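# Stow the earphones in the chest drawer and close it

## Task

Place the coiled earphones inside the small chest's open drawer, then push the drawer fully closed, with the chest still standing upright at the end.

## Robot and tools

ROBOT. Two seven-joint arms, left_arm and right_arm, each with a parallel two-finger gripper and a wrist camera (cam_left_wrist, cam_right_wrist, both 896x504). The left gripper's fingers can fold. Only the outer quarter of each pad, near the fingertip, grips firmly. Nearer the palm the fingers may wrap round a part, hold a thin one loosely or drop it. Pressing a fingertip into a surface also folds it quietly, which can spoil the next grip. The right fingers are rigid. Bases: left_arm at (+0.005, +0.443, 0) m, right_arm at (-0.029, -0.446, 0) m, each turned slightly about z.

FRAMES. Printed positions, orientations and move targets use the scene frame. Its origin is at table-top height, midway between the nominal bases. +z is up, +x points out over the table, and left_arm is on +y. Camera left/right does not match arm names. Offsets are taken along each arm's current Hand target axes. Gripper +z runs along the fingers and y is the closing direction. end_effector_position is the point between the pads when closed. Fingertips extend about 33 mm past it at gaps up to 40 mm, and only 9 mm when fully open. Readings can be off by a few centimetres.

ROW FORMAT (all motion tools). Each row has 18 numbers in [-1, 1], always for both arms. The first 9 are left_arm: dx, dy, dz, rx, ry, rz, then gripper position, force_limit and speed. The next 9 are the same for right_arm. The six pose numbers are an offset, not a pose. They are measured from that arm's Hand target at the start of the action or move, along its own axes. A value of 1.0 equals 0.6 m or 180 degrees. rx, ry, rz form one rotation vector. All six at 0 re-commands the current Hand target, so the arm holds. Gripper numbers are absolute commands, so resend the last values to keep a gripper unchanged. A 0 is itself a command.

GRIPPER NUMBERS. position: +1 is fully open (140 mm), the pads meet near -0.8, and -1 closes until blocked. force_limit sets the squeeze after a slow close: about 14 N at -1, 40 N at 0, 58 N at +1. speed: about 30 mm/s at -1, 140 at 0, 250 at +1. Faster closes hit harder, up to about 116 N on rigid parts. Both start at +1. To confirm a grip, look for object_status 2. Status codes: 0 moving, 1 blocked while opening, 2 blocked while closing, 3 reached the target or pads met. To grip harder, raise force_limit and nudge position (-1 to -0.98). To soften, open and reclose slowly. position_measured is in counts: 3 is open, 75 is about 100 mm, 139 is 60 mm, 200 is 20 mm, 230 is pads touching.

execute_actions(actions, cameras). actions is a list of actions, each a list of up to 15 rows. One row lasts 1/30 s, and a short action repeats its last row. Within an action, every row counts from the same start pose. Successive actions build on each other, so a repeated offset moves the arm again. An empty list returns the state plus images. cameras: names, ["all"], or []. An unknown name invalidates the call.

move(target, speed, blocking, blend, cameras). target is one row, or a list of up to 15 rows. Every row is an offset from the same starting Hand targets, not from the previous row. Paths are straight, end together, and last from 0.5 s to at most 10 s. speed is in m/s, 0.002 to 2, default 0.25, given as one value or one per target. blend, in m, rounds corners, and 0 stops at each point. blocking=false returns after about 0.5 s while the move continues. Paths do not avoid obstacles or the other arm, and faster moves overshoot more. The result adds a move: line, such as done, off_target, moving, held or fault. It may also list limits: paced means clipped, held means steps were withheld.

wait(seconds 0 to 10) lets time pass while a running move continues. stop brakes a move, but the fingers keep going. zoom_image(camera, region [x0, y0, x1, y1]) enlarges part of the latest image, at most 504 pixels each way. clear_fault(arm) clears a reported torque or force fault on left_arm or right_arm. finished_scene(scene) ends the scene irreversibly; scene is the current scene number.

CONTROLLER. Each step, the command is clipped to within 70 mm and 16 degrees of the measured pose. Hand target is the last commanded pose after that clip. A gripper may rest short of its Hand target. Waiting does not close the gap, but a new command (even zeros) does, or add the shortfall as an offset. Arms keep pressing against obstacles, so back the target off past the gripper. Large turns can swing the elbow.

RESULTS. Results report:
- end_effector_position and end_effector_quat_wxyz per arm;
- Hand target and Tool commands;
- object_status and position_measured;
- Joint velocities ("within noise" when still), joint torques and external joint torques;
- Flange force along the gripper axes, with offset error;
- Wrist depth, a 7x7 grid of distances in mm from the top left ("-" means no value);
- end_effector_position at some steps, in execute_actions results only;
- MOTOR HOT or fault lines.

FAULTS AND SAFETY. An arm stops until clear_fault if a contact torque reaches 85 N m on the big joints or 11 N m on forearm roll and wrist joints. The same happens if any outside force reaches 85 N (held weight counts), a joint passes its range, or a joint moves too fast. After a force fault, release the grip first if it pins the arm. Long loads or stretched poses overheat motors and lock the arm for 30 to 60 s. Never let the grippers touch or squeeze each other. Avoid drops, fast swings, slams, hard pushes, squeezing parts that still rest on something, and anything falling off the table. Close the drawer gently so the chest neither tips nor shifts hard. Loose objects may occasionally be nudged by outside forces.

Each tool is called after ">>>" as name([rows], argument=value, ...), one row to a line, values as JSON.

## Session

>>> execute_actions(actions=[])

Scene clock: 0.00 s.
left_arm: end_effector_position=(+0.7704, +0.7153, +0.2962) position_measured=3 object_status=3 end_effector_quat_wxyz=(-0.481, +0.552, -0.582, +0.353) | right_arm: end_effector_position=(+0.0207, -0.7249, +0.1294) position_measured=3 object_status=3 end_effector_quat_wxyz=(-0.448, +0.644, -0.620, +0.000)
Joint positions: left_arm=[0.855 0.508 -0.425 -2.086 0.498 3.807 0.093] | right_arm=[-1.699 0.12 -0.111 -2.351 0.404 1.598 -2.082]
Joint velocities: within noise
Joint torques (N m): no reading
External joint torques (N m): no reading
Flange force (N): no reading
Wrist depth (mm): cam_left_wrist=[2354 2133 2289 2836 2170 - - / 2521 2936 2599 2868 2248 - 297 / 2836 - 3565 1426 2354 - 307 / 3418 131 3283 1194 2627 133 111 / - 107 4159 1620 2495 126 96 / - 94 2170 2836 2627 1934 97 / - - 2332 2151 - 1920 -] | cam_right_wrist=[3274 - - 265 218 - - / 2865 - - - - - - / 2626 - - - - - - / - 139 821 - - 136 - / - 102 1230 - 371 145 98 / - 3453 869 863 335 314 - / - 3763 3551 739 311 300 298]
Hand target: left_arm +0.7704, +0.7153, +0.2962; -0.481, +0.552, -0.582, +0.353 | right_arm +0.0207, -0.7249, +0.1294; -0.448, +0.644, -0.620, +0.000
Tool commands: left_gripper/position=+1.0 left_gripper/force_limit=+1.0 left_gripper/speed=+1.0 right_gripper/position=+1.0 right_gripper/force_limit=+1.0 right_gripper/speed=+1.0

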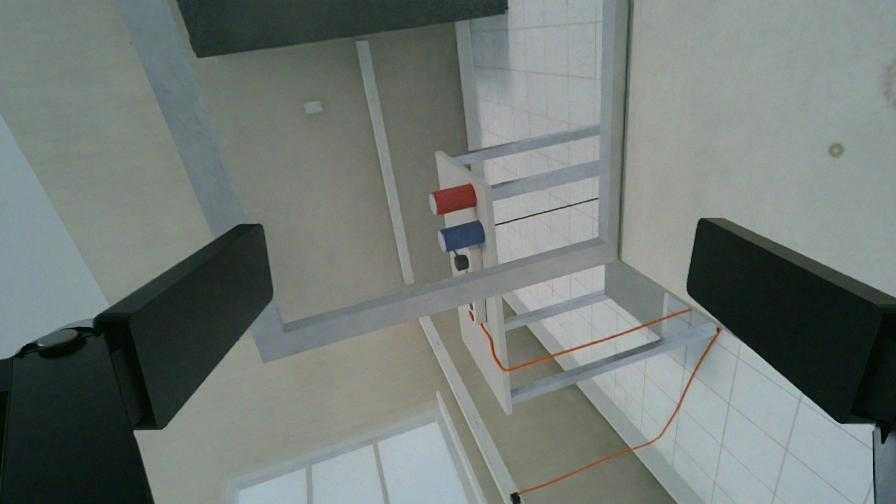

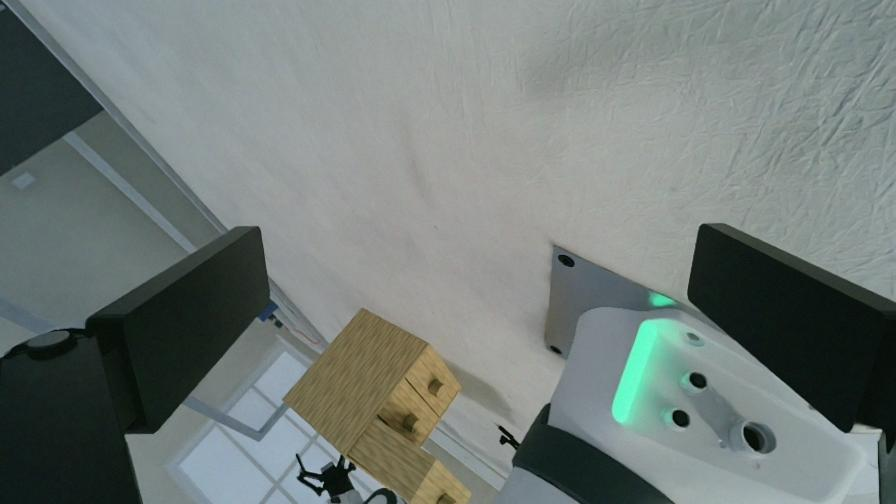

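>>> move(target=[0.413,-0.207,-0.747,-0.4037,0.1719,-0.1331,1,1,1,-0.641,-0.517,0.0605,-0.101,0.0366,-0.0057,1,1,1], speed=0.3, cameras=["all"])

Scene clock: 115.37 s.
left_arm: end_effector_position=(+0.4006, +0.3993, +0.4999) position_measured=3 object_status=3 end_effector_quat_wxyz=(+0.170, +0.720, -0.654, +0.155) | right_arm: end_effector_position=(+0.1992, -0.4512, +0.4997) position_measured=3 object_status=3 end_effector_quat_wxyz=(-0.304, +0.711, -0.631, -0.056)
Joint positions: left_arm=[-1.218 -0.863 0.812 -1.859 0.183 1.439 -0.558] | right_arm=[-1.71 -1.044 0.243 -2.181 0.77 0.691 -1.301]
Joint velocities: left_arm=[-0.001 0 0.002 0.001 -0.002 -0.004 0.003] | right_arm=[within noise]
Joint torques (N m): left_arm=[-1.09 8.83 -15.88 18.04 -0.37 2.5 0.39] | right_arm=[-0.22 8.95 -8.1 17.25 2.45 0.99 0.12]
External joint torques (N m): left_arm=[-0.99 -1.47 2.41 0.69 0.11 -0.37 0.37] | right_arm=[-0.22 -0.31 0.32 -0.07 0.07 -0.26 0.17]
Flange force (N): left_arm=[-2.5 -7.1 -3.2] | right_arm=[-0.8 -0.9 1.2]
Wrist depth (mm): cam_left_wrist=[653 - - 461 519 691 - / - 655 - 594 652 695 - / 624 - 612 667 638 - - / - 131 635 637 - 134 662 / - 114 - - - 126 96 / - 94 - - 625 632 97 / - - 600 - - - -] | cam_right_wrist=[2572 - 702 - - - 191 / 2966 - - - - - 199 / 3707 2865 - 757 - - 206 / 3407 138 714 665 - 135 211 / - 102 - 739 741 128 102 / - 102 - - 1046 292 - / - 3361 3191 - 966 269 240]
Hand target: left_arm +0.4003, +0.4004, +0.5000; +0.171, +0.719, -0.656, +0.156 | right_arm +0.2000, -0.4500, +0.5005; -0.305, +0.711, -0.632, -0.057
Off the commanded pose: left_arm 0.001 m, 0 deg | right_arm 0.002 m, 0 deg.
move: done; limits=paced

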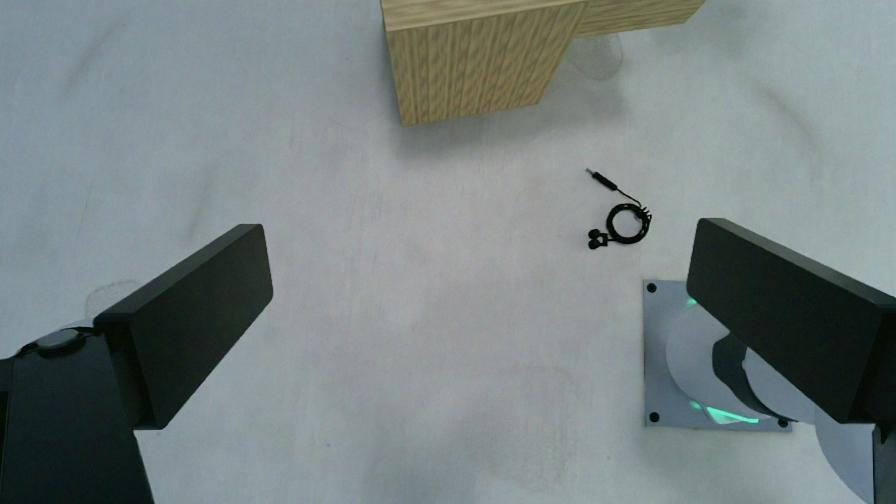

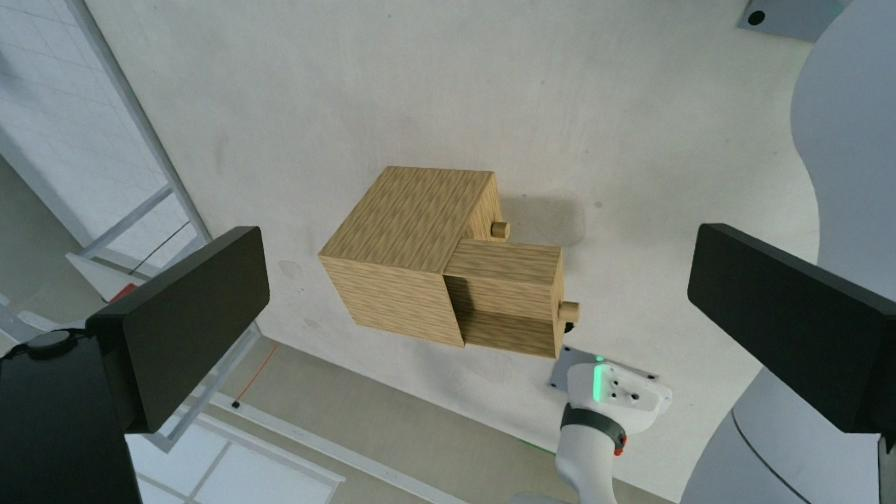

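>>> zoom_image(camera="cam_right_wrist", region=[300, 150, 700, 375])

>>> zoom_image(camera="cam_left_wrist", region=[540, 140, 700, 280])

Scaled by 1.260 from the camera's 896x504 image, which has a finer 1280x720 frame.

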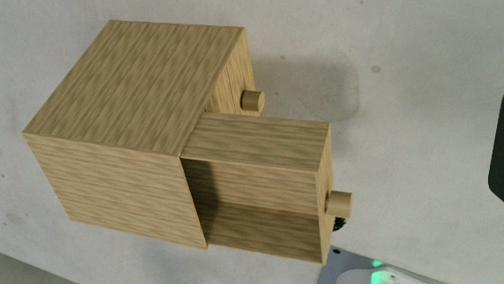

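Scaled by 3.150 from the camera's 896x504 image, which has a finer 1280x720 frame.

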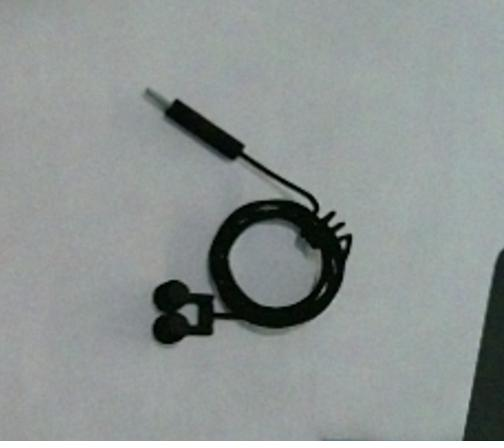

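>>> move(target=[0,0,0,0,0,0,1,1,1,0.5834,-0.1541,-0.1641,-0.1608,0.1238,-0.1572,1,1,1], speed=0.3)

Scene clock: 336.70 s.
left_arm: end_effector_position=(+0.4004, +0.3994, +0.4998) position_measured=3 object_status=3 end_effector_quat_wxyz=(+0.170, +0.720, -0.655, +0.155) | right_arm: end_effector_position=(+0.3251, -0.7980, +0.4498) position_measured=3 object_status=3 end_effector_quat_wxyz=(-0.002, +0.890, -0.456, -0.001)
Joint positions: left_arm=[-1.218 -0.863 0.812 -1.859 0.183 1.438 -0.557] | right_arm=[-1.926 -0.3 0.966 -1.636 0.25 1.462 -1.607]
Joint velocities: left_arm=[within noise] | right_arm=[0 0 -0.001 0 -0.001 0.003 0.001]
Joint torques (N m): left_arm=[-0.88 9.07 -15.89 18.02 -0.39 2.54 0.38] | right_arm=[-0.58 -4.17 -7.96 22.62 0.54 2.71 -0.22]
External joint torques (N m): left_arm=[-0.91 -1.13 2.23 0.65 0.07 -0.33 0.36] | right_arm=[-0.57 1.02 0.03 0.08 -0.34 0.09 -0.22]
Flange force (N): left_arm=[-2.0 -7.1 -3.2] | right_arm=[6.8 0.4 -2.1]
Wrist depth (mm): cam_left_wrist=[- 667 687 466 496 711 - / - 646 652 616 - - - / - - 648 - - - - / 643 123 - 652 653 134 112 / - 107 - - 627 126 96 / - 99 593 - 615 616 97 / - - 598 619 609 621 -] | cam_right_wrist=[- - - - 1378 1441 1401 / - - - - - 1457 1466 / - - - - - 1474 1556 / - 127 - - - 134 1626 / - 102 - - - 127 102 / - 96 - - - - - / - - - 685 660 798 -]
Hand target: left_arm +0.4003, +0.4004, +0.5000; +0.171, +0.719, -0.656, +0.156 | right_arm +0.3247, -0.8003, +0.4505; +0.000, +0.891, -0.454, +0.000
Off the commanded pose: left_arm 0.001 m, 0 deg | right_arm 0.002 m, 0 deg.
move: done

>>> move(target=[0,0,0,0,0,0,1,1,1,-0.3353,-0.543,0,0,0,-0.25,1,1,1], speed=0.35)

Scene clock: 354.57 s.
left_arm: end_effector_position=(+0.4004, +0.3994, +0.4998) position_measured=3 object_status=3 end_effector_quat_wxyz=(+0.170, +0.720, -0.655, +0.155) | right_arm: end_effector_position=(+0.4704, -0.4459, +0.4501) position_measured=3 object_status=3 end_effector_quat_wxyz=(+0.000, +0.997, -0.078, +0.001)
Joint positions: left_arm=[-1.218 -0.863 0.812 -1.859 0.183 1.438 -0.557] | right_arm=[-1.441 -0.497 1.09 -1.626 0.444 1.4 -1.766]
Joint velocities: left_arm=[within noise] | right_arm=[-0.002 0.001 0.004 0.002 0 0 0]
Joint torques (N m): left_arm=[-0.88 9.09 -15.88 18.02 -0.41 2.54 0.37] | right_arm=[-0.4 7.49 -13.21 20.8 0.75 2.38 -0.02]
External joint torques (N m): left_arm=[-0.98 -1.02 2.17 0.58 0.05 -0.33 0.35] | right_arm=[-0.39 0.98 0.6 0.46 -0.13 -0.26 -0.02]
Flange force (N): left_arm=[-1.8 -7.1 -3.1] | right_arm=[9.1 -0.3 -4.6]
Wrist depth (mm): cam_left_wrist=[629 686 - 464 497 697 674 / - - - 655 - 669 673 / - - - 665 650 - - / 622 125 640 - - 133 680 / - 107 616 - - 126 96 / - 94 - 635 629 582 97 / - - 624 - 619 - -] | cam_right_wrist=[- - - - - - - / - - 527 - - - 568 / 497 - - - - - 574 / 458 139 - - - 135 1537 / - 102 - - - 127 102 / - 102 - - - - - / - 484 - 685 689 729 -]
Hand target: left_arm +0.4003, +0.4004, +0.5000; +0.171, +0.719, -0.656, +0.156 | right_arm +0.4700, -0.4460, +0.4504; +0.000, +0.997, -0.078, +0.000
Off the commanded pose: left_arm 0.001 m, 0 deg | right_arm 0.000 m, 0 deg.
move: done

>>> move([
  [0,0,0,0,0,0,1,1,1,-0.1292,0.985,0.3333,0,0,0.3333,1,1,1],
  [0,0,0,0,0,0,1,1,1,0.2583,0.34,0.25,0,0,0.1111,1,1,1],
  [0,0,0,0,0,0,1,1,1,0.0823,-0.3708,0.0833,0,0,-0.1111,1,1,1],
], speed=0.4, blend=0.05)

Scene clock: 401.37 s.
left_arm: end_effector_position=(+0.4004, +0.3994, +0.4998) position_measured=3 object_status=3 end_effector_quat_wxyz=(+0.170, +0.720, -0.655, +0.155) | right_arm: end_effector_position=(+0.5540, -0.2333, +0.3995) position_measured=3 object_status=3 end_effector_quat_wxyz=(-0.001, +0.995, +0.099, +0.000)
Joint positions: left_arm=[-1.218 -0.863 0.812 -1.859 0.183 1.438 -0.557] | right_arm=[-0.513 0.453 1.216 -1.294 -0.423 1.472 -1.175]
Joint velocities: left_arm=[within noise] | right_arm=[0.001 0 -0.001 0 0 -0.005 0.002]
Joint torques (N m): left_arm=[-0.8 9.04 -15.92 18.01 -0.4 2.54 0.34] | right_arm=[0.48 -29.04 12.76 21.53 0.71 2.28 0.15]
External joint torques (N m): left_arm=[-0.85 -1.08 2.22 0.6 0.07 -0.33 0.32] | right_arm=[0.41 -0.12 0.53 0.28 -0.13 -0.37 0.15]
Flange force (N): left_arm=[-2.0 -6.8 -3.0] | right_arm=[0.0 0.0 0.0]
Wrist depth (mm): cam_left_wrist=[- - - 466 493 717 - / 646 665 633 638 - - - / 652 607 638 684 - - - / - 124 - - - 134 113 / - 107 - - - 126 96 / - 93 - - - 604 97 / - - - - - - -] | cam_right_wrist=[- - - - - - - / - 509 510 - - - 518 / 311 380 - - - - - / 324 139 - 576 - 135 - / - 110 532 - - 136 102 / - 369 - - - 646 - / - 480 - - - - -]
Hand target: left_arm +0.4003, +0.4004, +0.5000; +0.171, +0.719, -0.656, +0.156 | right_arm +0.5535, -0.2340, +0.4003; +0.000, +0.995, +0.096, +0.000
Off the commanded pose: left_arm 0.001 m, 0 deg | right_arm 0.001 m, 0 deg.
move: done; limits=paced

>>> move([
  [0,0,0,0,0,0,1,1,1,-0.309,-0.415,-0.0333,0,0,-0.1667,1,1,1],
  [0,0,0,0,0,0,1,1,1,-0.5042,-0.913,0.3,0,0,-0.3167,1,1,1],
], speed=0.3, blend=0.05, cameras=["all"])

Scene clock: 414.43 s.
left_arm: end_effector_position=(+0.4004, +0.3994, +0.4998) position_measured=3 object_status=3 end_effector_quat_wxyz=(+0.170, +0.720, -0.655, +0.155) | right_arm: end_effector_position=(+0.1512, +0.2465, +0.2202) position_measured=3 object_status=3 end_effector_quat_wxyz=(-0.002, +0.831, +0.557, +0.000)
Joint positions: left_arm=[-1.218 -0.863 0.812 -1.859 0.183 1.438 -0.557] | right_arm=[0.698 0.786 1.016 -1.256 -0.651 1.709 -1.129]
Joint velocities: left_arm=[within noise] | right_arm=[0.001 -0.001 -0.001 0.001 0 -0.004 -0.002]
Joint torques (N m): left_arm=[-0.82 9.1 -15.9 18.02 -0.39 2.54 0.36] | right_arm=[0.57 -42.92 18.36 20.07 0.71 2.29 -0.27]
External joint torques (N m): left_arm=[-0.95 -0.98 2.21 0.55 0.07 -0.34 0.34] | right_arm=[0.64 0.78 0.73 0.4 -0.11 -0.36 -0.27]
Flange force (N): left_arm=[-1.8 -7.1 -3.0] | right_arm=[7.6 -1.6 -1.9]
Wrist depth (mm): cam_left_wrist=[- 691 674 465 498 492 263 / - - 658 625 - 349 301 / - - 640 658 621 - 382 / - 125 637 643 625 134 114 / - 115 619 - - 126 96 / - 106 - - - 572 97 / - - 586 - - 606 -] | cam_right_wrist=[222 276 331 - - - - / 298 339 - 339 - - - / - - - - - - 345 / - 126 - - 393 145 299 / - 102 - 412 - 127 102 / - 97 - 430 - - - / - - - 468 - 246 229]
Hand target: left_arm +0.4003, +0.4004, +0.5000; +0.171, +0.719, -0.656, +0.156 | right_arm +0.1520, +0.2458, +0.2198; +0.000, +0.829, +0.559, +0.000
Off the commanded pose: left_arm 0.001 m, 0 deg | right_arm 0.001 m, 0 deg.
move: done

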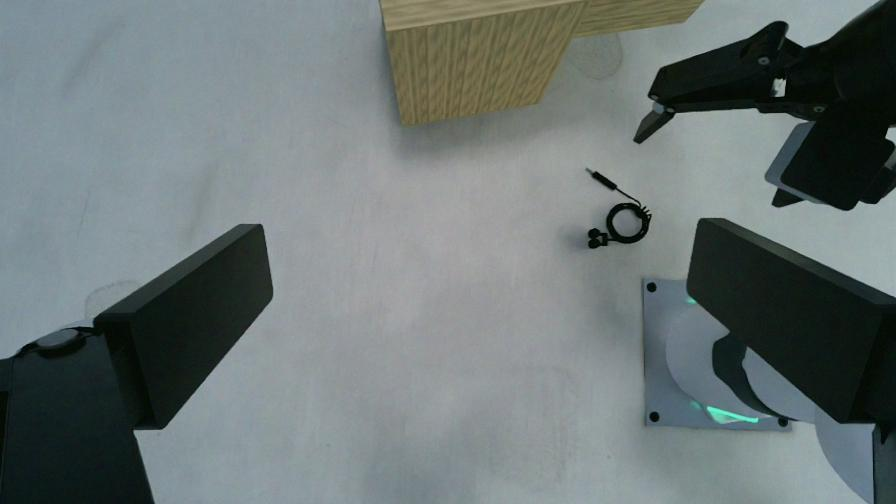

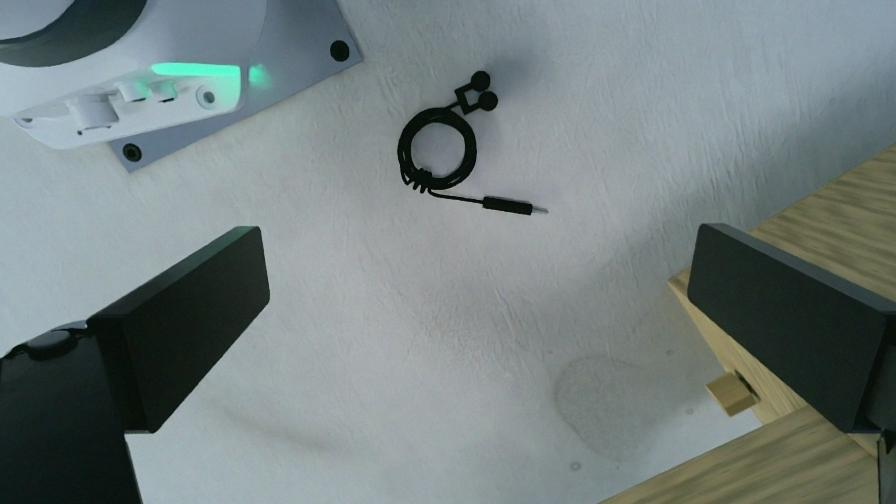

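>>> move(target=[0,0,0,0,0,0,1,1,1,0.0205,0.033,0.2167,0,0,0,-0.32,-1,0], speed=0.2, cameras=["all"])

Scene clock: 447.83 s.
left_arm: end_effector_position=(+0.4004, +0.3994, +0.4998) position_measured=3 object_status=3 end_effector_quat_wxyz=(+0.170, +0.720, -0.655, +0.155) | right_arm: end_effector_position=(+0.1738, +0.2477, +0.0881) position_measured=169 object_status=3 end_effector_quat_wxyz=(+0.001, +0.828, +0.561, -0.004)
Joint positions: left_arm=[-1.218 -0.863 0.812 -1.859 0.183 1.438 -0.557] | right_arm=[0.684 0.923 0.927 -1.369 -0.743 1.92 -1.118]
Joint velocities: left_arm=[within noise] | right_arm=[-0.001 0 -0.002 0.001 0 0.004 0.001]
Joint torques (N m): left_arm=[-0.87 9.02 -15.92 17.99 -0.41 2.53 0.37] | right_arm=[0.43 -46.98 20.05 18.88 0.58 2.81 0.13]
External joint torques (N m): left_arm=[-0.93 -1.11 2.24 0.52 0.06 -0.35 0.35] | right_arm=[0.64 -0.79 0.49 0.37 -0.19 0.19 0.13]
Flange force (N): left_arm=[-2.0 -6.9 -2.9] | right_arm=[1.0 -1.2 -0.9]
Wrist depth (mm): cam_left_wrist=[- 684 - 466 512 483 238 / 645 660 - 598 - 322 257 / 646 643 - - - 380 317 / - 124 - 648 - 134 113 / - 115 - 600 - 126 96 / - 99 618 - - 612 97 / - 604 - 568 621 - -] | cam_right_wrist=[206 210 - - 212 - 212 / 219 222 - - - - - / - - - - - - - / - - - - 126 - - / - - 96 - 98 93 241 / - - - - - - - / - - - - - - -]
Hand target: left_arm +0.4003, +0.4004, +0.5000; +0.171, +0.719, -0.656, +0.156 | right_arm +0.1750, +0.2497, +0.0898; +0.000, +0.829, +0.559, +0.000
Off the commanded pose: left_arm 0.001 m, 0 deg | right_arm 0.003 m, 0 deg.
move: done

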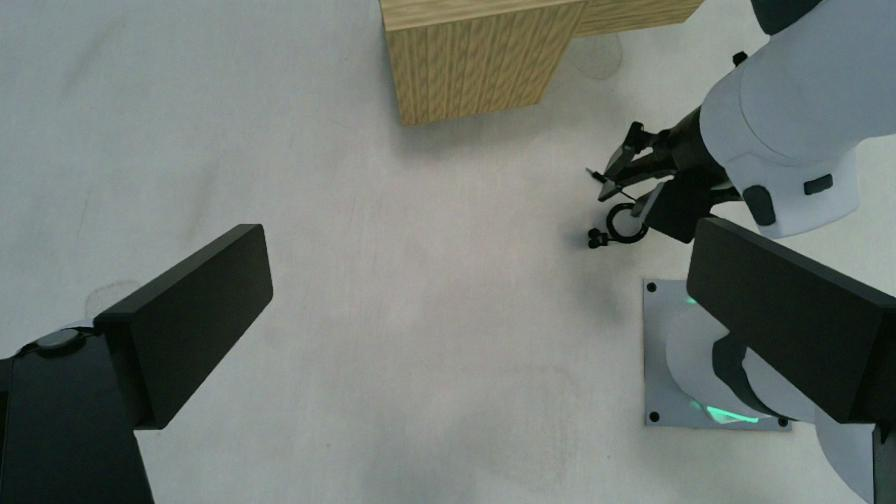

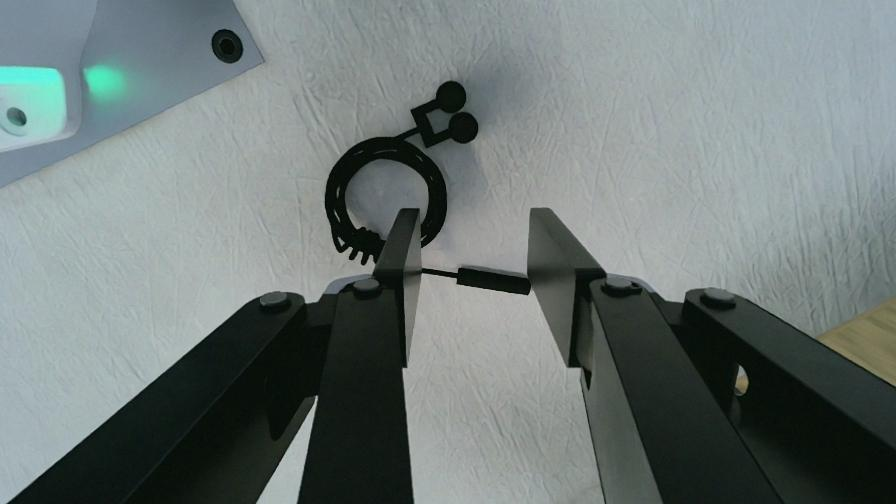

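>>> zoom_image(camera="cam_right_wrist", region=[310, 60, 630, 380])

Scaled by 1.575 from the camera's 896x504 image, which has a finer 1280x720 frame.

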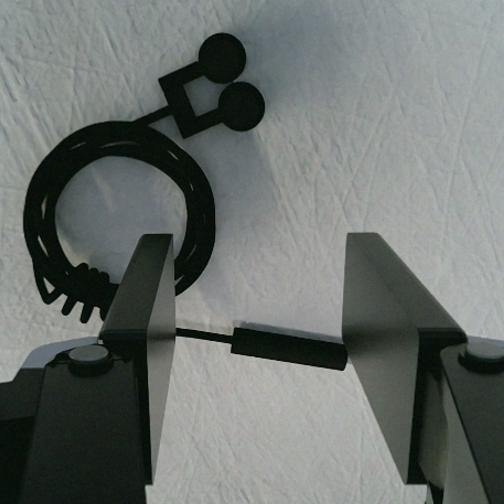

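>>> move(target=[0,0,0,0,0,0,1,1,1,0.0077,-0.0267,0.0667,0,0,0,-0.32,-1,0], speed=0.12, cameras=["cam_right_wrist"])

>>> zoom_image(camera="cam_right_wrist", region=[310, 60, 630, 380])

Scene clock: 503.93 s.
left_arm: end_effector_position=(+0.4004, +0.3994, +0.4998) position_measured=3 object_status=3 end_effector_quat_wxyz=(+0.170, +0.720, -0.655, +0.155) | right_arm: end_effector_position=(+0.1609, +0.2578, +0.0481) position_measured=169 object_status=3 end_effector_quat_wxyz=(+0.002, +0.827, +0.562, -0.003)
Joint positions: left_arm=[-1.218 -0.863 0.812 -1.859 0.183 1.438 -0.557] | right_arm=[0.739 0.984 0.882 -1.349 -0.77 1.97 -1.094]
Joint velocities: left_arm=[within noise] | right_arm=[0.002 -0.001 -0.001 -0.001 0 0.004 0.005]
Joint torques (N m): left_arm=[-0.87 9.01 -15.97 17.99 -0.41 2.53 0.38] | right_arm=[0.37 -48.7 20.35 18.5 0.66 2.77 0.15]
External joint torques (N m): left_arm=[-0.93 -1.11 2.13 0.56 0.06 -0.35 0.36] | right_arm=[0.45 -0.72 0.57 0.42 -0.11 0.14 0.15]
Flange force (N): left_arm=[-2.0 -6.6 -2.9] | right_arm=[0.8 -0.9 -1.0]
Wrist depth (mm): cam_left_wrist=[- - 673 465 498 305 256 / 633 648 665 612 650 375 256 / 638 - 655 657 553 374 298 / - 123 637 - - 134 113 / - 107 - - - 126 96 / - 603 600 596 - 586 97 / - - - - 606 601 -] | cam_right_wrist=[174 173 175 - - - - / 182 184 - - - - - / - - - 184 - - - / - - - 133 127 - - / - - 96 214 98 93 - / - - - 227 - - - / - - - - - - -]
Hand target: left_arm +0.4003, +0.4004, +0.5000; +0.171, +0.719, -0.656, +0.156 | right_arm +0.1619, +0.2600, +0.0497; +0.000, +0.829, +0.559, +0.000
Off the commanded pose: left_arm 0.001 m, 0 deg | right_arm 0.003 m, 1 deg.
move: done
Images, in order (width x height): cam_right_wrist 896x504.

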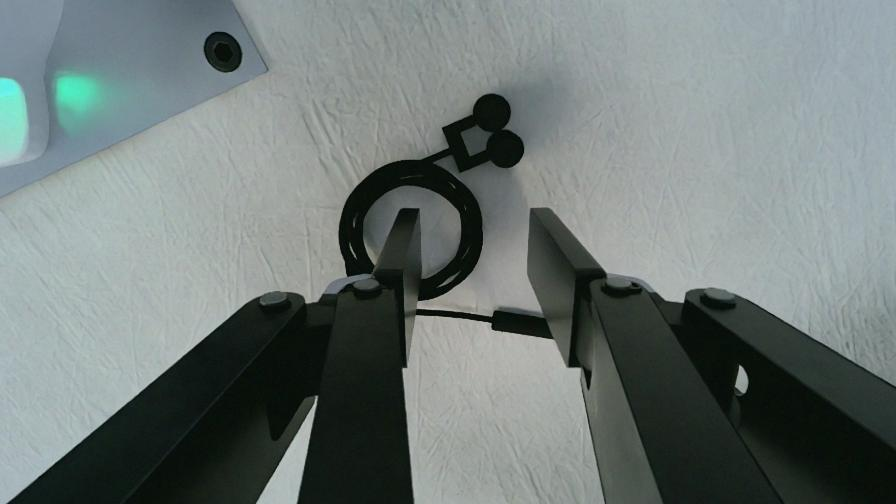

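Scaled by 1.575 from the camera's 896x504 image, which has a finer 1280x720 frame.

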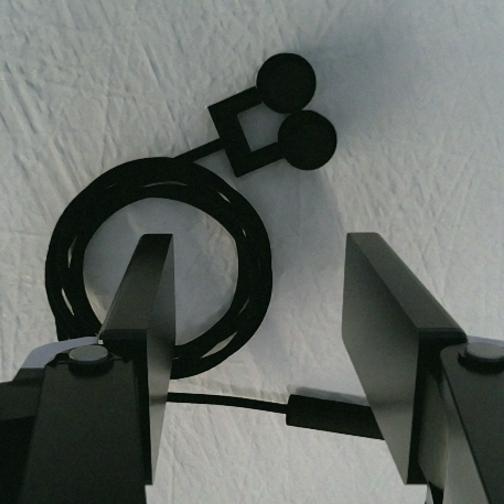

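>>> move(target=[0,0,0,0,0,0,1,1,1,0,0.001,0.0215,0,0,0,-0.32,-1,0], speed=0.05, cameras=["cam_right_wrist"])

>>> zoom_image(camera="cam_right_wrist", region=[310, 60, 630, 380])

Scene clock: 532.20 s.
left_arm: end_effector_position=(+0.4004, +0.3994, +0.4998) position_measured=3 object_status=3 end_effector_quat_wxyz=(+0.170, +0.720, -0.655, +0.155) | right_arm: end_effector_position=(+0.1628, +0.2588, +0.0372) position_measured=169 object_status=3 end_effector_quat_wxyz=(+0.001, +0.828, +0.560, -0.002)
Joint positions: left_arm=[-1.218 -0.863 0.812 -1.859 0.183 1.438 -0.557] | right_arm=[0.745 0.995 0.866 -1.35 -0.774 1.991 -1.091]
Joint velocities: left_arm=[within noise] | right_arm=[0 0 -0.001 0 0.001 0.003 0]
Joint torques (N m): left_arm=[-0.85 9.05 -15.92 18.06 -0.41 2.54 0.35] | right_arm=[0.47 -48.29 20.17 17.78 0.61 2.72 0.16]
External joint torques (N m): left_arm=[-0.96 -1.05 2.22 0.57 0.05 -0.35 0.33] | right_arm=[0.57 0.11 0.44 -0.26 -0.14 0.08 0.16]
Flange force (N): left_arm=[-1.9 -7.0 -3.1] | right_arm=[-0.6 -1.0 0.3]
Wrist depth (mm): cam_left_wrist=[660 - 643 461 494 318 256 / - - - 619 689 327 257 / 635 645 - 652 695 385 294 / - 124 590 643 - 134 665 / - 114 - - - 126 96 / - 99 618 606 - 583 97 / - - - 624 618 - -] | cam_right_wrist=[166 167 - - - - - / 172 172 - - - 170 173 / - 182 - 171 - - - / 191 193 186 132 152 - - / - - 96 - 98 93 - / - - - - - - - / - - - - - - -]
Hand target: left_arm +0.4003, +0.4004, +0.5000; +0.171, +0.719, -0.656, +0.156 | right_arm +0.1625, +0.2597, +0.0368; +0.000, +0.829, +0.559, +0.000
Off the commanded pose: left_arm 0.001 m, 0 deg | right_arm 0.001 m, 0 deg.
move: done
Images, in order (width x height): cam_right_wrist 896x504.

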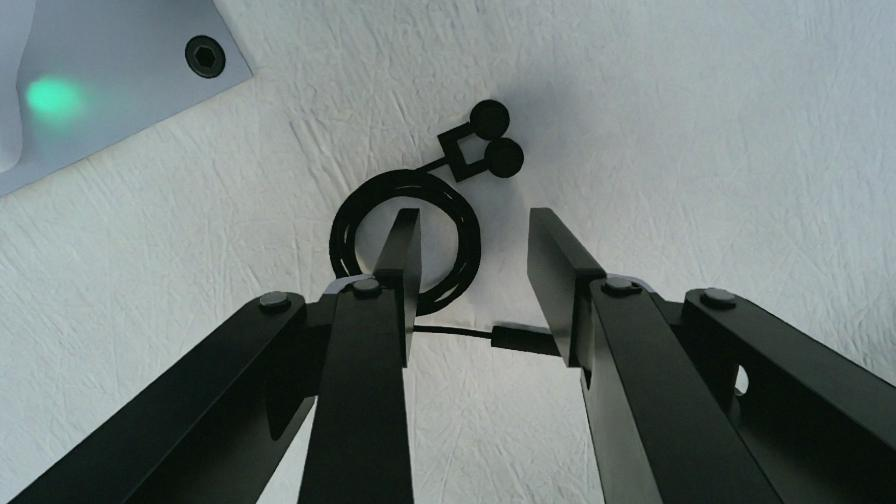

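Scaled by 1.575 from the camera's 896x504 image, which has a finer 1280x720 frame.

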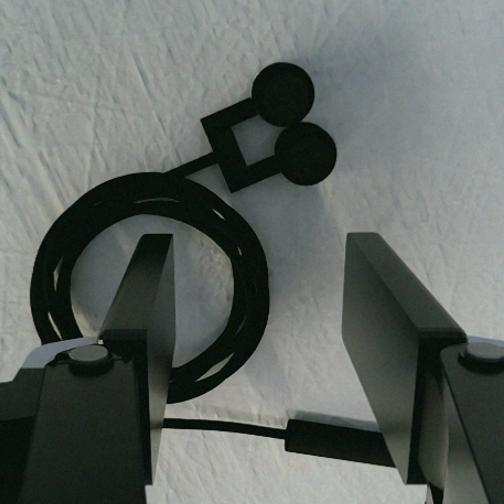

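>>> move([
  [0,0,0,0,0,0,1,1,1,0,0,0.005,0,0,0,-0.32,-1,-1],
  [0,0,0,0,0,0,1,1,1,0,0,0.005,0,0,0,-1,-1,-1],
], speed=0.03, cameras=["cam_right_wrist"])

>>> zoom_image(camera="cam_right_wrist", region=[310, 60, 630, 380])

Scene clock: 546.83 s.
left_arm: end_effector_position=(+0.4004, +0.3994, +0.4998) position_measured=3 object_status=3 end_effector_quat_wxyz=(+0.170, +0.720, -0.655, +0.155) | right_arm: end_effector_position=(+0.1635, +0.2592, +0.0345) position_measured=230 object_status=3 end_effector_quat_wxyz=(+0.001, +0.828, +0.560, -0.001)
Joint positions: left_arm=[-1.218 -0.863 0.812 -1.859 0.183 1.438 -0.557] | right_arm=[0.748 0.997 0.86 -1.35 -0.774 1.998 -1.091]
Joint torques (N m): left_arm=[-0.9 9.05 -15.94 18.02 -0.39 2.55 0.37] | right_arm=[0.43 -48.09 20.11 17.64 0.64 2.75 0.12]
External joint torques (N m): left_arm=[-1.01 -1.06 2.19 0.55 0.06 -0.33 0.36] | right_arm=[0.42 0.41 0.4 -0.43 -0.11 0.1 0.12]
Flange force (N): left_arm=[-1.9 -7.0 -3.0] | right_arm=[-1.2 -0.6 0.7]
Wrist depth (mm): cam_left_wrist=[- - 669 463 494 319 256 / - 660 613 642 - 321 257 / - 640 629 667 - 374 306 / 638 130 - 673 627 134 378 / - 115 - - - 126 96 / - 94 609 612 - 604 97 / - - - - - 618 -] | cam_right_wrist=[162 162 161 - - - - / 169 167 - - - - - / - - - 173 - - - / - - - 120 - - - / - - 87 95 91 - - / - - - - - - - / - - - - - - -]
Hand target: left_arm +0.4003, +0.4004, +0.5000; +0.171, +0.719, -0.656, +0.156 | right_arm +0.1625, +0.2597, +0.0338; +0.000, +0.829, +0.559, +0.000
Off the commanded pose: left_arm 0.001 m, 0 deg | right_arm 0.001 m, 0 deg.
move: done
Images, in order (width x height): cam_right_wrist 896x504.

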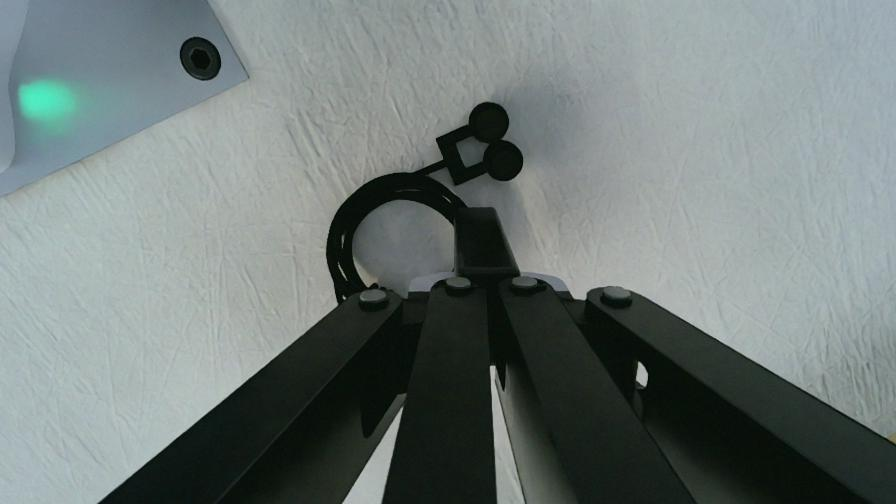

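Scaled by 1.575 from the camera's 896x504 image, which has a finer 1280x720 frame.

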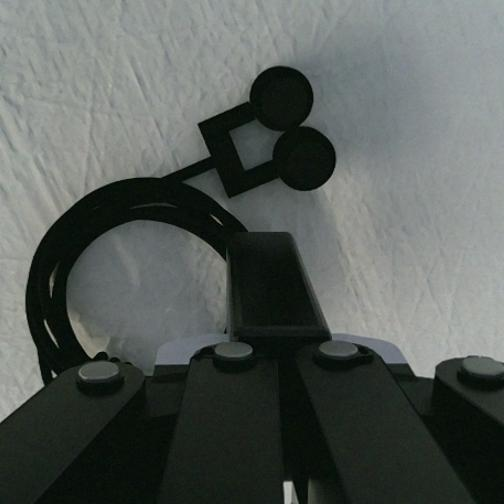

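>>> move([
  [0,0,0,0,0,0,1,1,1,0,0,-0.008,0,0,0,-0.32,-1,-0.5],
  [0,0,0,0,0,0,1,1,1,0,0.0,0.01,0,0,0,-0.32,-1,-0.5],
], speed=0.03, cameras=["cam_right_wrist"])

>>> zoom_image(camera="cam_right_wrist", region=[310, 60, 630, 380])

Scene clock: 559.37 s.
left_arm: end_effector_position=(+0.4004, +0.3994, +0.4998) position_measured=3 object_status=3 end_effector_quat_wxyz=(+0.170, +0.720, -0.655, +0.155) | right_arm: end_effector_position=(+0.1628, +0.2588, +0.0282) position_measured=169 object_status=3 end_effector_quat_wxyz=(+0.001, +0.828, +0.560, -0.002)
Joint positions: left_arm=[-1.218 -0.863 0.812 -1.859 0.183 1.438 -0.557] | right_arm=[0.751 1.004 0.852 -1.351 -0.775 2.007 -1.091]
Joint velocities: left_arm=[within noise] | right_arm=[0 0.001 -0.001 0.001 0.001 0.004 -0.001]
Joint torques (N m): left_arm=[-0.86 9.07 -15.9 18.04 -0.43 2.53 0.3] | right_arm=[0.95 -48.53 19.97 17.75 0.63 2.81 0.15]
External joint torques (N m): left_arm=[-0.89 -1.16 2.26 0.64 0.03 -0.34 0.28] | right_arm=[0.84 -0.12 0.32 -0.11 -0.12 0.19 0.15]
Flange force (N): left_arm=[-2.0 -6.9 -3.1] | right_arm=[0.4 -1.4 0.3]
Wrist depth (mm): cam_left_wrist=[676 - - 465 502 340 260 / 650 618 - 615 667 360 258 / 671 - 650 - 652 372 294 / - 124 - - - 134 113 / - 106 618 622 - 126 97 / - 607 609 - - 590 97 / - 606 607 610 612 - -] | cam_right_wrist=[156 156 - - - - - / 163 161 - - - - - / - - - 168 - - 169 / - - - 130 127 180 - / - - 96 179 98 93 - / - - - - - - - / - - - - - - -]
Hand target: left_arm +0.4003, +0.4004, +0.5000; +0.171, +0.719, -0.656, +0.156 | right_arm +0.1625, +0.2597, +0.0278; +0.000, +0.829, +0.559, +0.000
Off the commanded pose: left_arm 0.001 m, 0 deg | right_arm 0.001 m, 0 deg.
move: done
Images, in order (width x height): cam_right_wrist 896x504.

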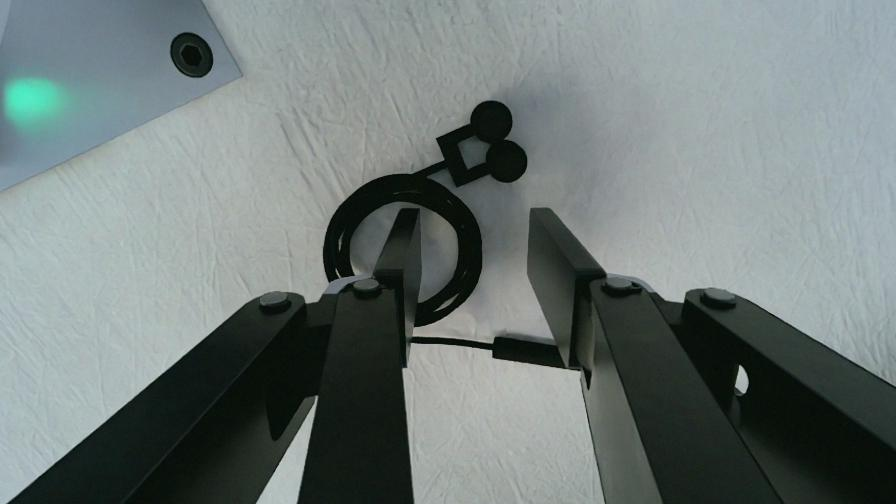

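Scaled by 1.575 from the camera's 896x504 image, which has a finer 1280x720 frame.

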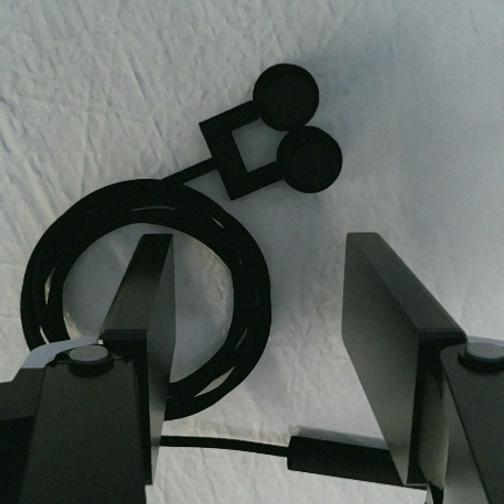

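>>> move(target=[0,0,0,0,0,0,1,1,1,0,0,0.006,0,0,0,-0.32,-1,-0.5], speed=0.02)

Scene clock: 572.43 s.
left_arm: end_effector_position=(+0.4004, +0.3994, +0.4998) position_measured=3 object_status=3 end_effector_quat_wxyz=(+0.170, +0.720, -0.655, +0.155) | right_arm: end_effector_position=(+0.1633, +0.2590, +0.0252) position_measured=169 object_status=3 end_effector_quat_wxyz=(+0.001, +0.828, +0.560, -0.001)
Joint positions: left_arm=[-1.218 -0.863 0.812 -1.859 0.183 1.438 -0.557] | right_arm=[0.755 1.006 0.846 -1.352 -0.775 2.013 -1.091]
Joint velocities: left_arm=[within noise] | right_arm=[0.003 0.001 -0.004 0.001 -0.001 0.005 -0.001]
Joint torques (N m): left_arm=[-0.91 9.03 -15.91 18.06 -0.4 2.51 0.42] | right_arm=[0.3 -48.1 20.34 17.59 0.64 2.74 0.13]
External joint torques (N m): left_arm=[-0.78 -1.34 2.32 0.8 0.08 -0.35 0.4] | right_arm=[0.17 0.38 0.77 -0.26 -0.11 0.12 0.13]
Flange force (N): left_arm=[-2.4 -7.0 -3.5] | right_arm=[-1.2 -0.3 0.3]
Wrist depth (mm): cam_left_wrist=[- - 711 462 494 320 262 / 640 - - 582 697 333 259 / 622 - - - 662 375 311 / - 131 - - 632 134 664 / - 115 - - - 126 96 / - 100 - 624 - - 97 / - 627 - - - 621 -] | cam_right_wrist=[153 154 - - - - - / 161 160 - - - - - / - - - 167 - - 168 / - - - 133 126 - - / - - 96 172 98 93 - / - - - - - - - / - - - - - - -]
Hand target: left_arm +0.4003, +0.4004, +0.5000; +0.171, +0.719, -0.656, +0.156 | right_arm +0.1625, +0.2597, +0.0242; +0.000, +0.829, +0.559, +0.000
Off the commanded pose: left_arm 0.001 m, 0 deg | right_arm 0.001 m, 0 deg.
move: done

>>> move([
  [0,0,0,0,0,0,1,1,1,0,0,0.003,0,0,0,-0.32,-1,-0.5],
  [0,0,0,0,0,0,1,1,1,0,0,0.003,0,0,0,-1,-1,-1],
], speed=0.02, cameras=["cam_right_wrist"])

>>> zoom_image(camera="cam_right_wrist", region=[310, 60, 630, 380])

Scene clock: 586.13 s.
left_arm: end_effector_position=(+0.4004, +0.3994, +0.4998) position_measured=3 object_status=3 end_effector_quat_wxyz=(+0.170, +0.720, -0.655, +0.155) | right_arm: end_effector_position=(+0.1634, +0.2595, +0.0234) position_measured=223 object_status=0 end_effector_quat_wxyz=(+0.001, +0.828, +0.560, +0.000)
Joint positions: left_arm=[-1.218 -0.863 0.812 -1.859 0.183 1.438 -0.557] | right_arm=[0.757 1.007 0.842 -1.352 -0.775 2.018 -1.091]
Joint torques (N m): left_arm=[-0.82 9.08 -15.91 18.01 -0.39 2.54 0.33] | right_arm=[0.34 -48.03 19.91 17.57 0.61 2.69 0.08]
External joint torques (N m): left_arm=[-0.81 -1.15 2.22 0.66 0.08 -0.33 0.31] | right_arm=[0.42 0.71 0.41 -0.47 -0.13 0.05 0.08]
Flange force (N): left_arm=[-2.1 -6.7 -3.1] | right_arm=[-0.4 -0.7 1.0]
Wrist depth (mm): cam_left_wrist=[662 664 - 466 497 340 263 / - 655 662 616 676 392 259 / 637 633 667 - - 377 310 / - 124 633 - 660 134 658 / - 107 610 - 635 126 96 / - 598 - - - - 97 / - - - - - - -] | cam_right_wrist=[152 153 - - - - - / 159 157 - - - - - / - - - 160 - 170 - / - - 163 132 - - - / - - 87 92 92 - - / - - - - - - - / - - - - - - -]
Hand target: left_arm +0.4003, +0.4004, +0.5000; +0.171, +0.719, -0.656, +0.156 | right_arm +0.1625, +0.2597, +0.0224; +0.000, +0.829, +0.559, +0.000
Off the commanded pose: left_arm 0.001 m, 0 deg | right_arm 0.001 m, 0 deg.
move: done
Images, in order (width x height): cam_right_wrist 896x504.

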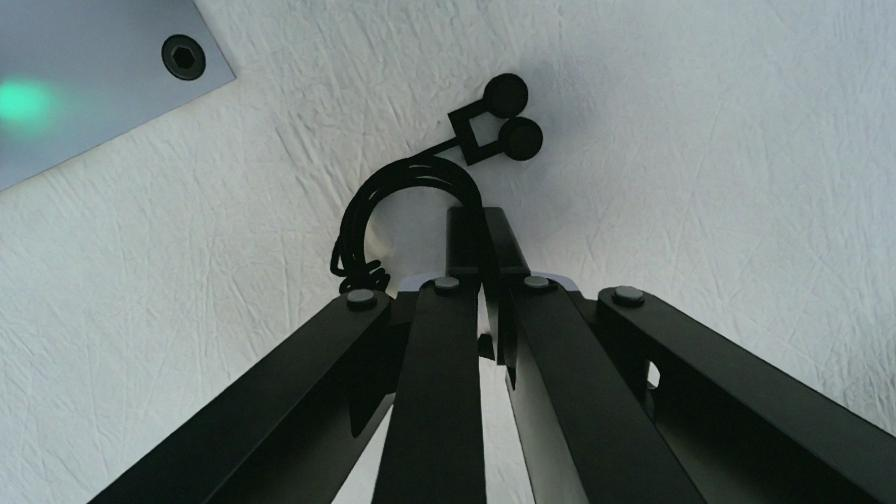

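Scaled by 1.575 from the camera's 896x504 image, which has a finer 1280x720 frame.

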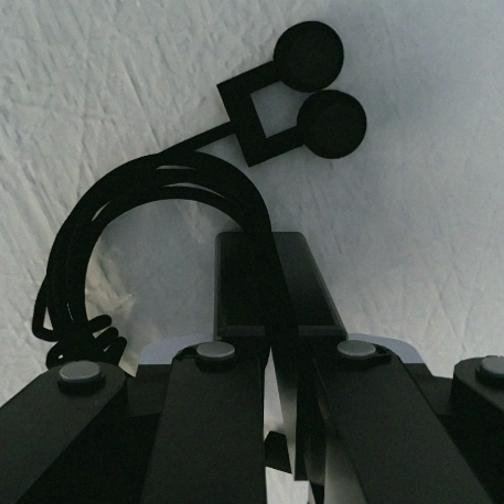

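>>> move([
  [0,0,0,0,0,0,1,1,1,0,0,-0.08,0,0,0,-1,-1,-1],
  [0,0,0,0,0,0,1,1,1,0,0,-0.6,0,0,0,-1,-1,-1],
], speed=[0.06,0.2], blend=0.03, cameras=["all"])

>>> zoom_image(camera="cam_right_wrist", region=[448, 150, 896, 504])

Scene clock: 601.83 s.
left_arm: end_effector_position=(+0.4004, +0.3994, +0.4998) position_measured=3 object_status=3 end_effector_quat_wxyz=(+0.170, +0.720, -0.655, +0.155) | right_arm: end_effector_position=(+0.1637, +0.2596, +0.3804) position_measured=223 object_status=2 end_effector_quat_wxyz=(-0.022, +0.831, +0.556, +0.027)
Joint positions: left_arm=[-1.218 -0.863 0.812 -1.859 0.183 1.438 -0.557] | right_arm=[1.073 0.854 0.864 -0.504 -0.668 1.292 -1.308]
Joint velocities: left_arm=[within noise] | right_arm=[0 0 -0.001 0.001 0 0 -0.005]
Joint torques (N m): left_arm=[-0.82 9.09 -15.92 17.97 -0.41 2.54 0.37] | right_arm=[0.46 -50.6 8.99 16.54 0.9 2.49 -0.16]
External joint torques (N m): left_arm=[-0.78 -1.21 2.23 0.64 0.05 -0.33 0.36] | right_arm=[0.69 -0.62 0.26 0.14 0.16 -0.31 -0.17]
Flange force (N): left_arm=[-2.2 -6.6 -3.0] | right_arm=[0.0 0.0 0.0]
Wrist depth (mm): cam_left_wrist=[- - - 466 501 - - / 637 646 - 586 - - 287 / 598 - 643 - 664 693 - / 632 135 - - - 134 114 / - 115 633 - 627 126 96 / - 106 619 635 - 591 96 / - - 604 606 - - -] | cam_right_wrist=[239 279 426 - - - - / 238 373 455 - - - - / - - - - - 498 406 / - - 182 132 - 439 335 / - - 87 92 91 346 317 / 1261 - - - - - 324 / - - - - - - -]
Hand target: left_arm +0.4003, +0.4004, +0.5000; +0.171, +0.719, -0.656, +0.156 | right_arm +0.1623, +0.2600, +0.3824; +0.000, +0.829, +0.559, +0.000
Off the commanded pose: left_arm 0.001 m, 0 deg | right_arm 0.003 m, 4 deg.
elbow stopped short (right arm): the move would have taken joint 4 (elbow) straighter than the controller allows.
move: off_target (right_arm); blend cut to 0.024 m at target 1

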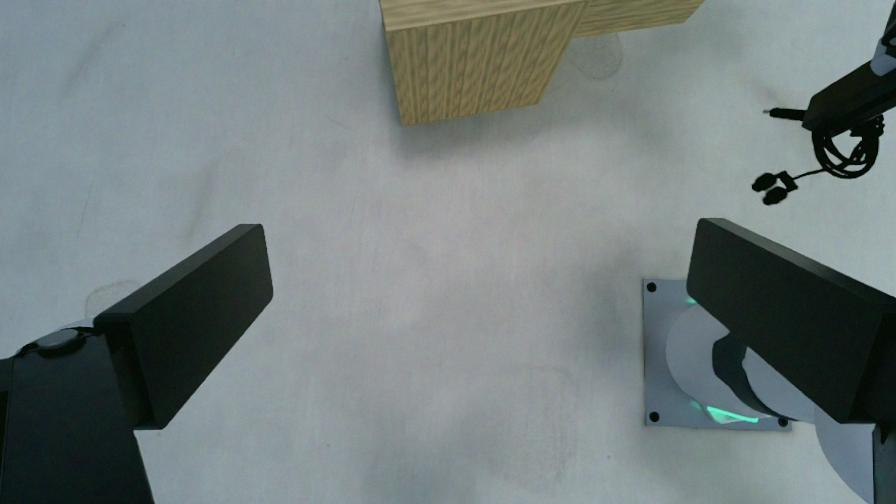

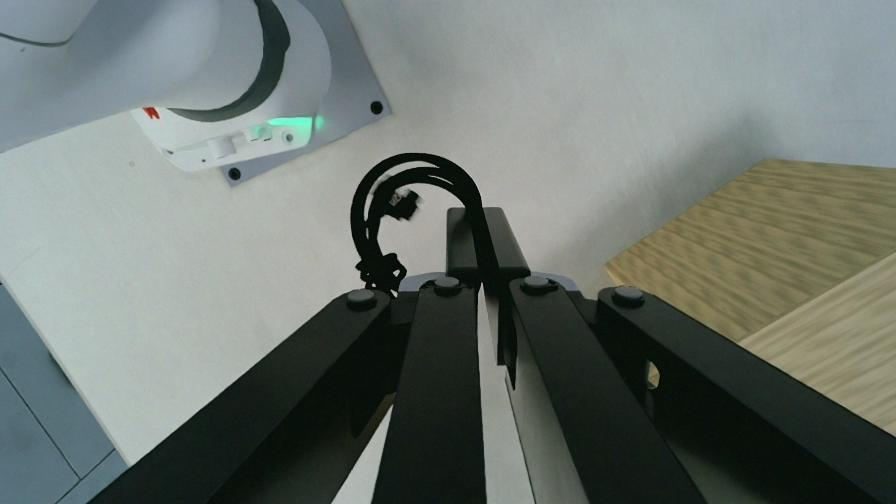

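Scaled by 1.125 from the camera's 896x504 image, which has a finer 1280x720 frame.

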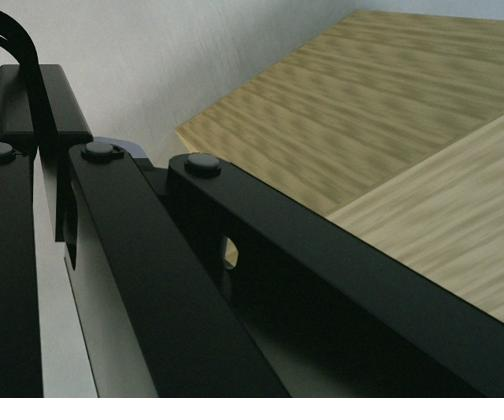

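>>> move(target=[0.193,0.0175,0.06,0,0.1,0,1,1,1,-0.419,0.302,0.0373,0,0,0.2944,-1,-1,-1], speed=0.2, cameras=["all"])

>>> zoom_image(camera="cam_left_wrist", region=[448, 0, 896, 252])

Scene clock: 619.00 s.
left_arm: end_effector_position=(+0.4006, +0.2811, +0.5195) position_measured=3 object_status=3 end_effector_quat_wxyz=(+0.270, +0.684, -0.623, +0.265) | right_arm: end_effector_position=(+0.2379, -0.0412, +0.3606) position_measured=223 object_status=2 end_effector_quat_wxyz=(+0.001, +0.992, +0.129, +0.002)
Joint positions: left_arm=[-1.238 -0.947 0.784 -2.078 -0.024 1.779 -0.618] | right_arm=[0.099 -0.359 0.777 -1.967 0.247 1.703 -1.047]
Joint velocities: left_arm=[0 0 0 0 -0.002 0.004 0.001] | right_arm=[within noise]
Joint torques (N m): left_arm=[-0.06 7.95 -16.95 18.34 -0.85 2.84 -0.12] | right_arm=[0.32 -10.37 -9.22 23.29 0.94 2.5 -0.21]
External joint torques (N m): left_arm=[-0.03 -0.87 1.5 -0.23 -0.33 0 -0.14] | right_arm=[0.3 -0.2 -1.08 -0.61 0.13 -0.15 -0.21]
Flange force (N): left_arm=[-2.3 -1.1 0.5] | right_arm=[-3.8 4.9 1.1]
Wrist depth (mm): cam_left_wrist=[2012 - - - - 813 945 / 1835 - - 529 583 - 898 / - 743 - 496 578 556 782 / - 135 701 482 538 134 725 / - 107 - 616 - 126 96 / - 94 609 - - 598 97 / - - 589 629 - - -] | cam_right_wrist=[- - 243 243 240 - - / - - 322 326 304 - - / - - 312 337 335 - - / 498 - 314 147 301 - - / 542 - 90 92 91 - - / 576 - - - - - - / - - - - - - -]
Hand target: left_arm +0.4004, +0.2804, +0.5201; +0.271, +0.685, -0.621, +0.266 | right_arm +0.2363, -0.0410, +0.3603; +0.000, +0.991, +0.131, +0.000
Off the commanded pose: left_arm 0.001 m, 0 deg | right_arm 0.002 m, 0 deg.
move: done

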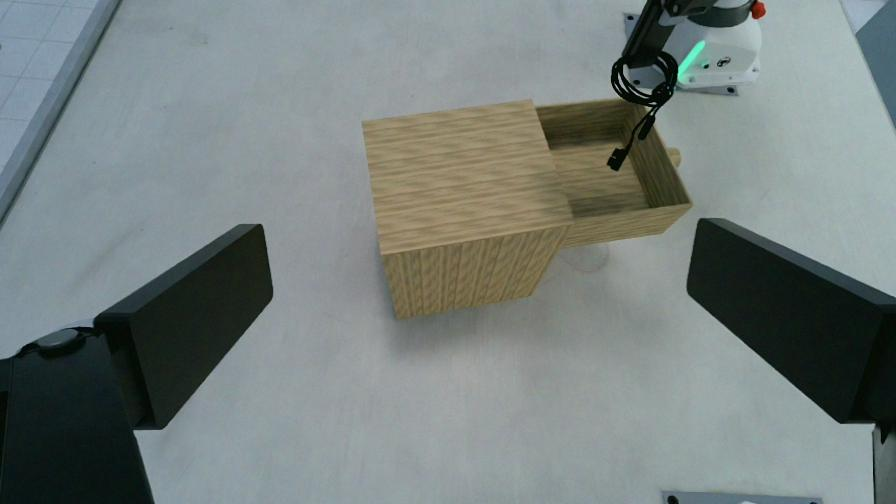

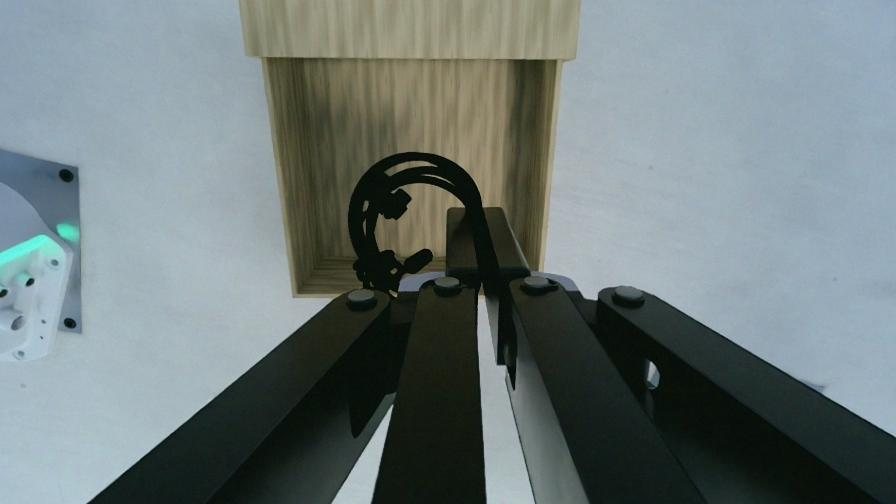

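Scaled by 1.125 from the camera's 896x504 image, which has a finer 1280x720 frame.

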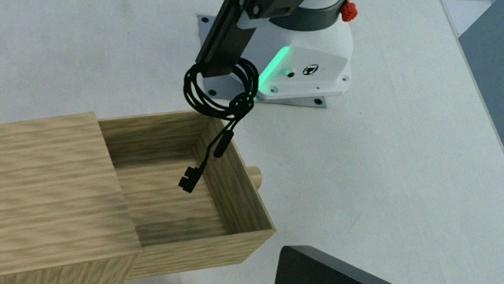

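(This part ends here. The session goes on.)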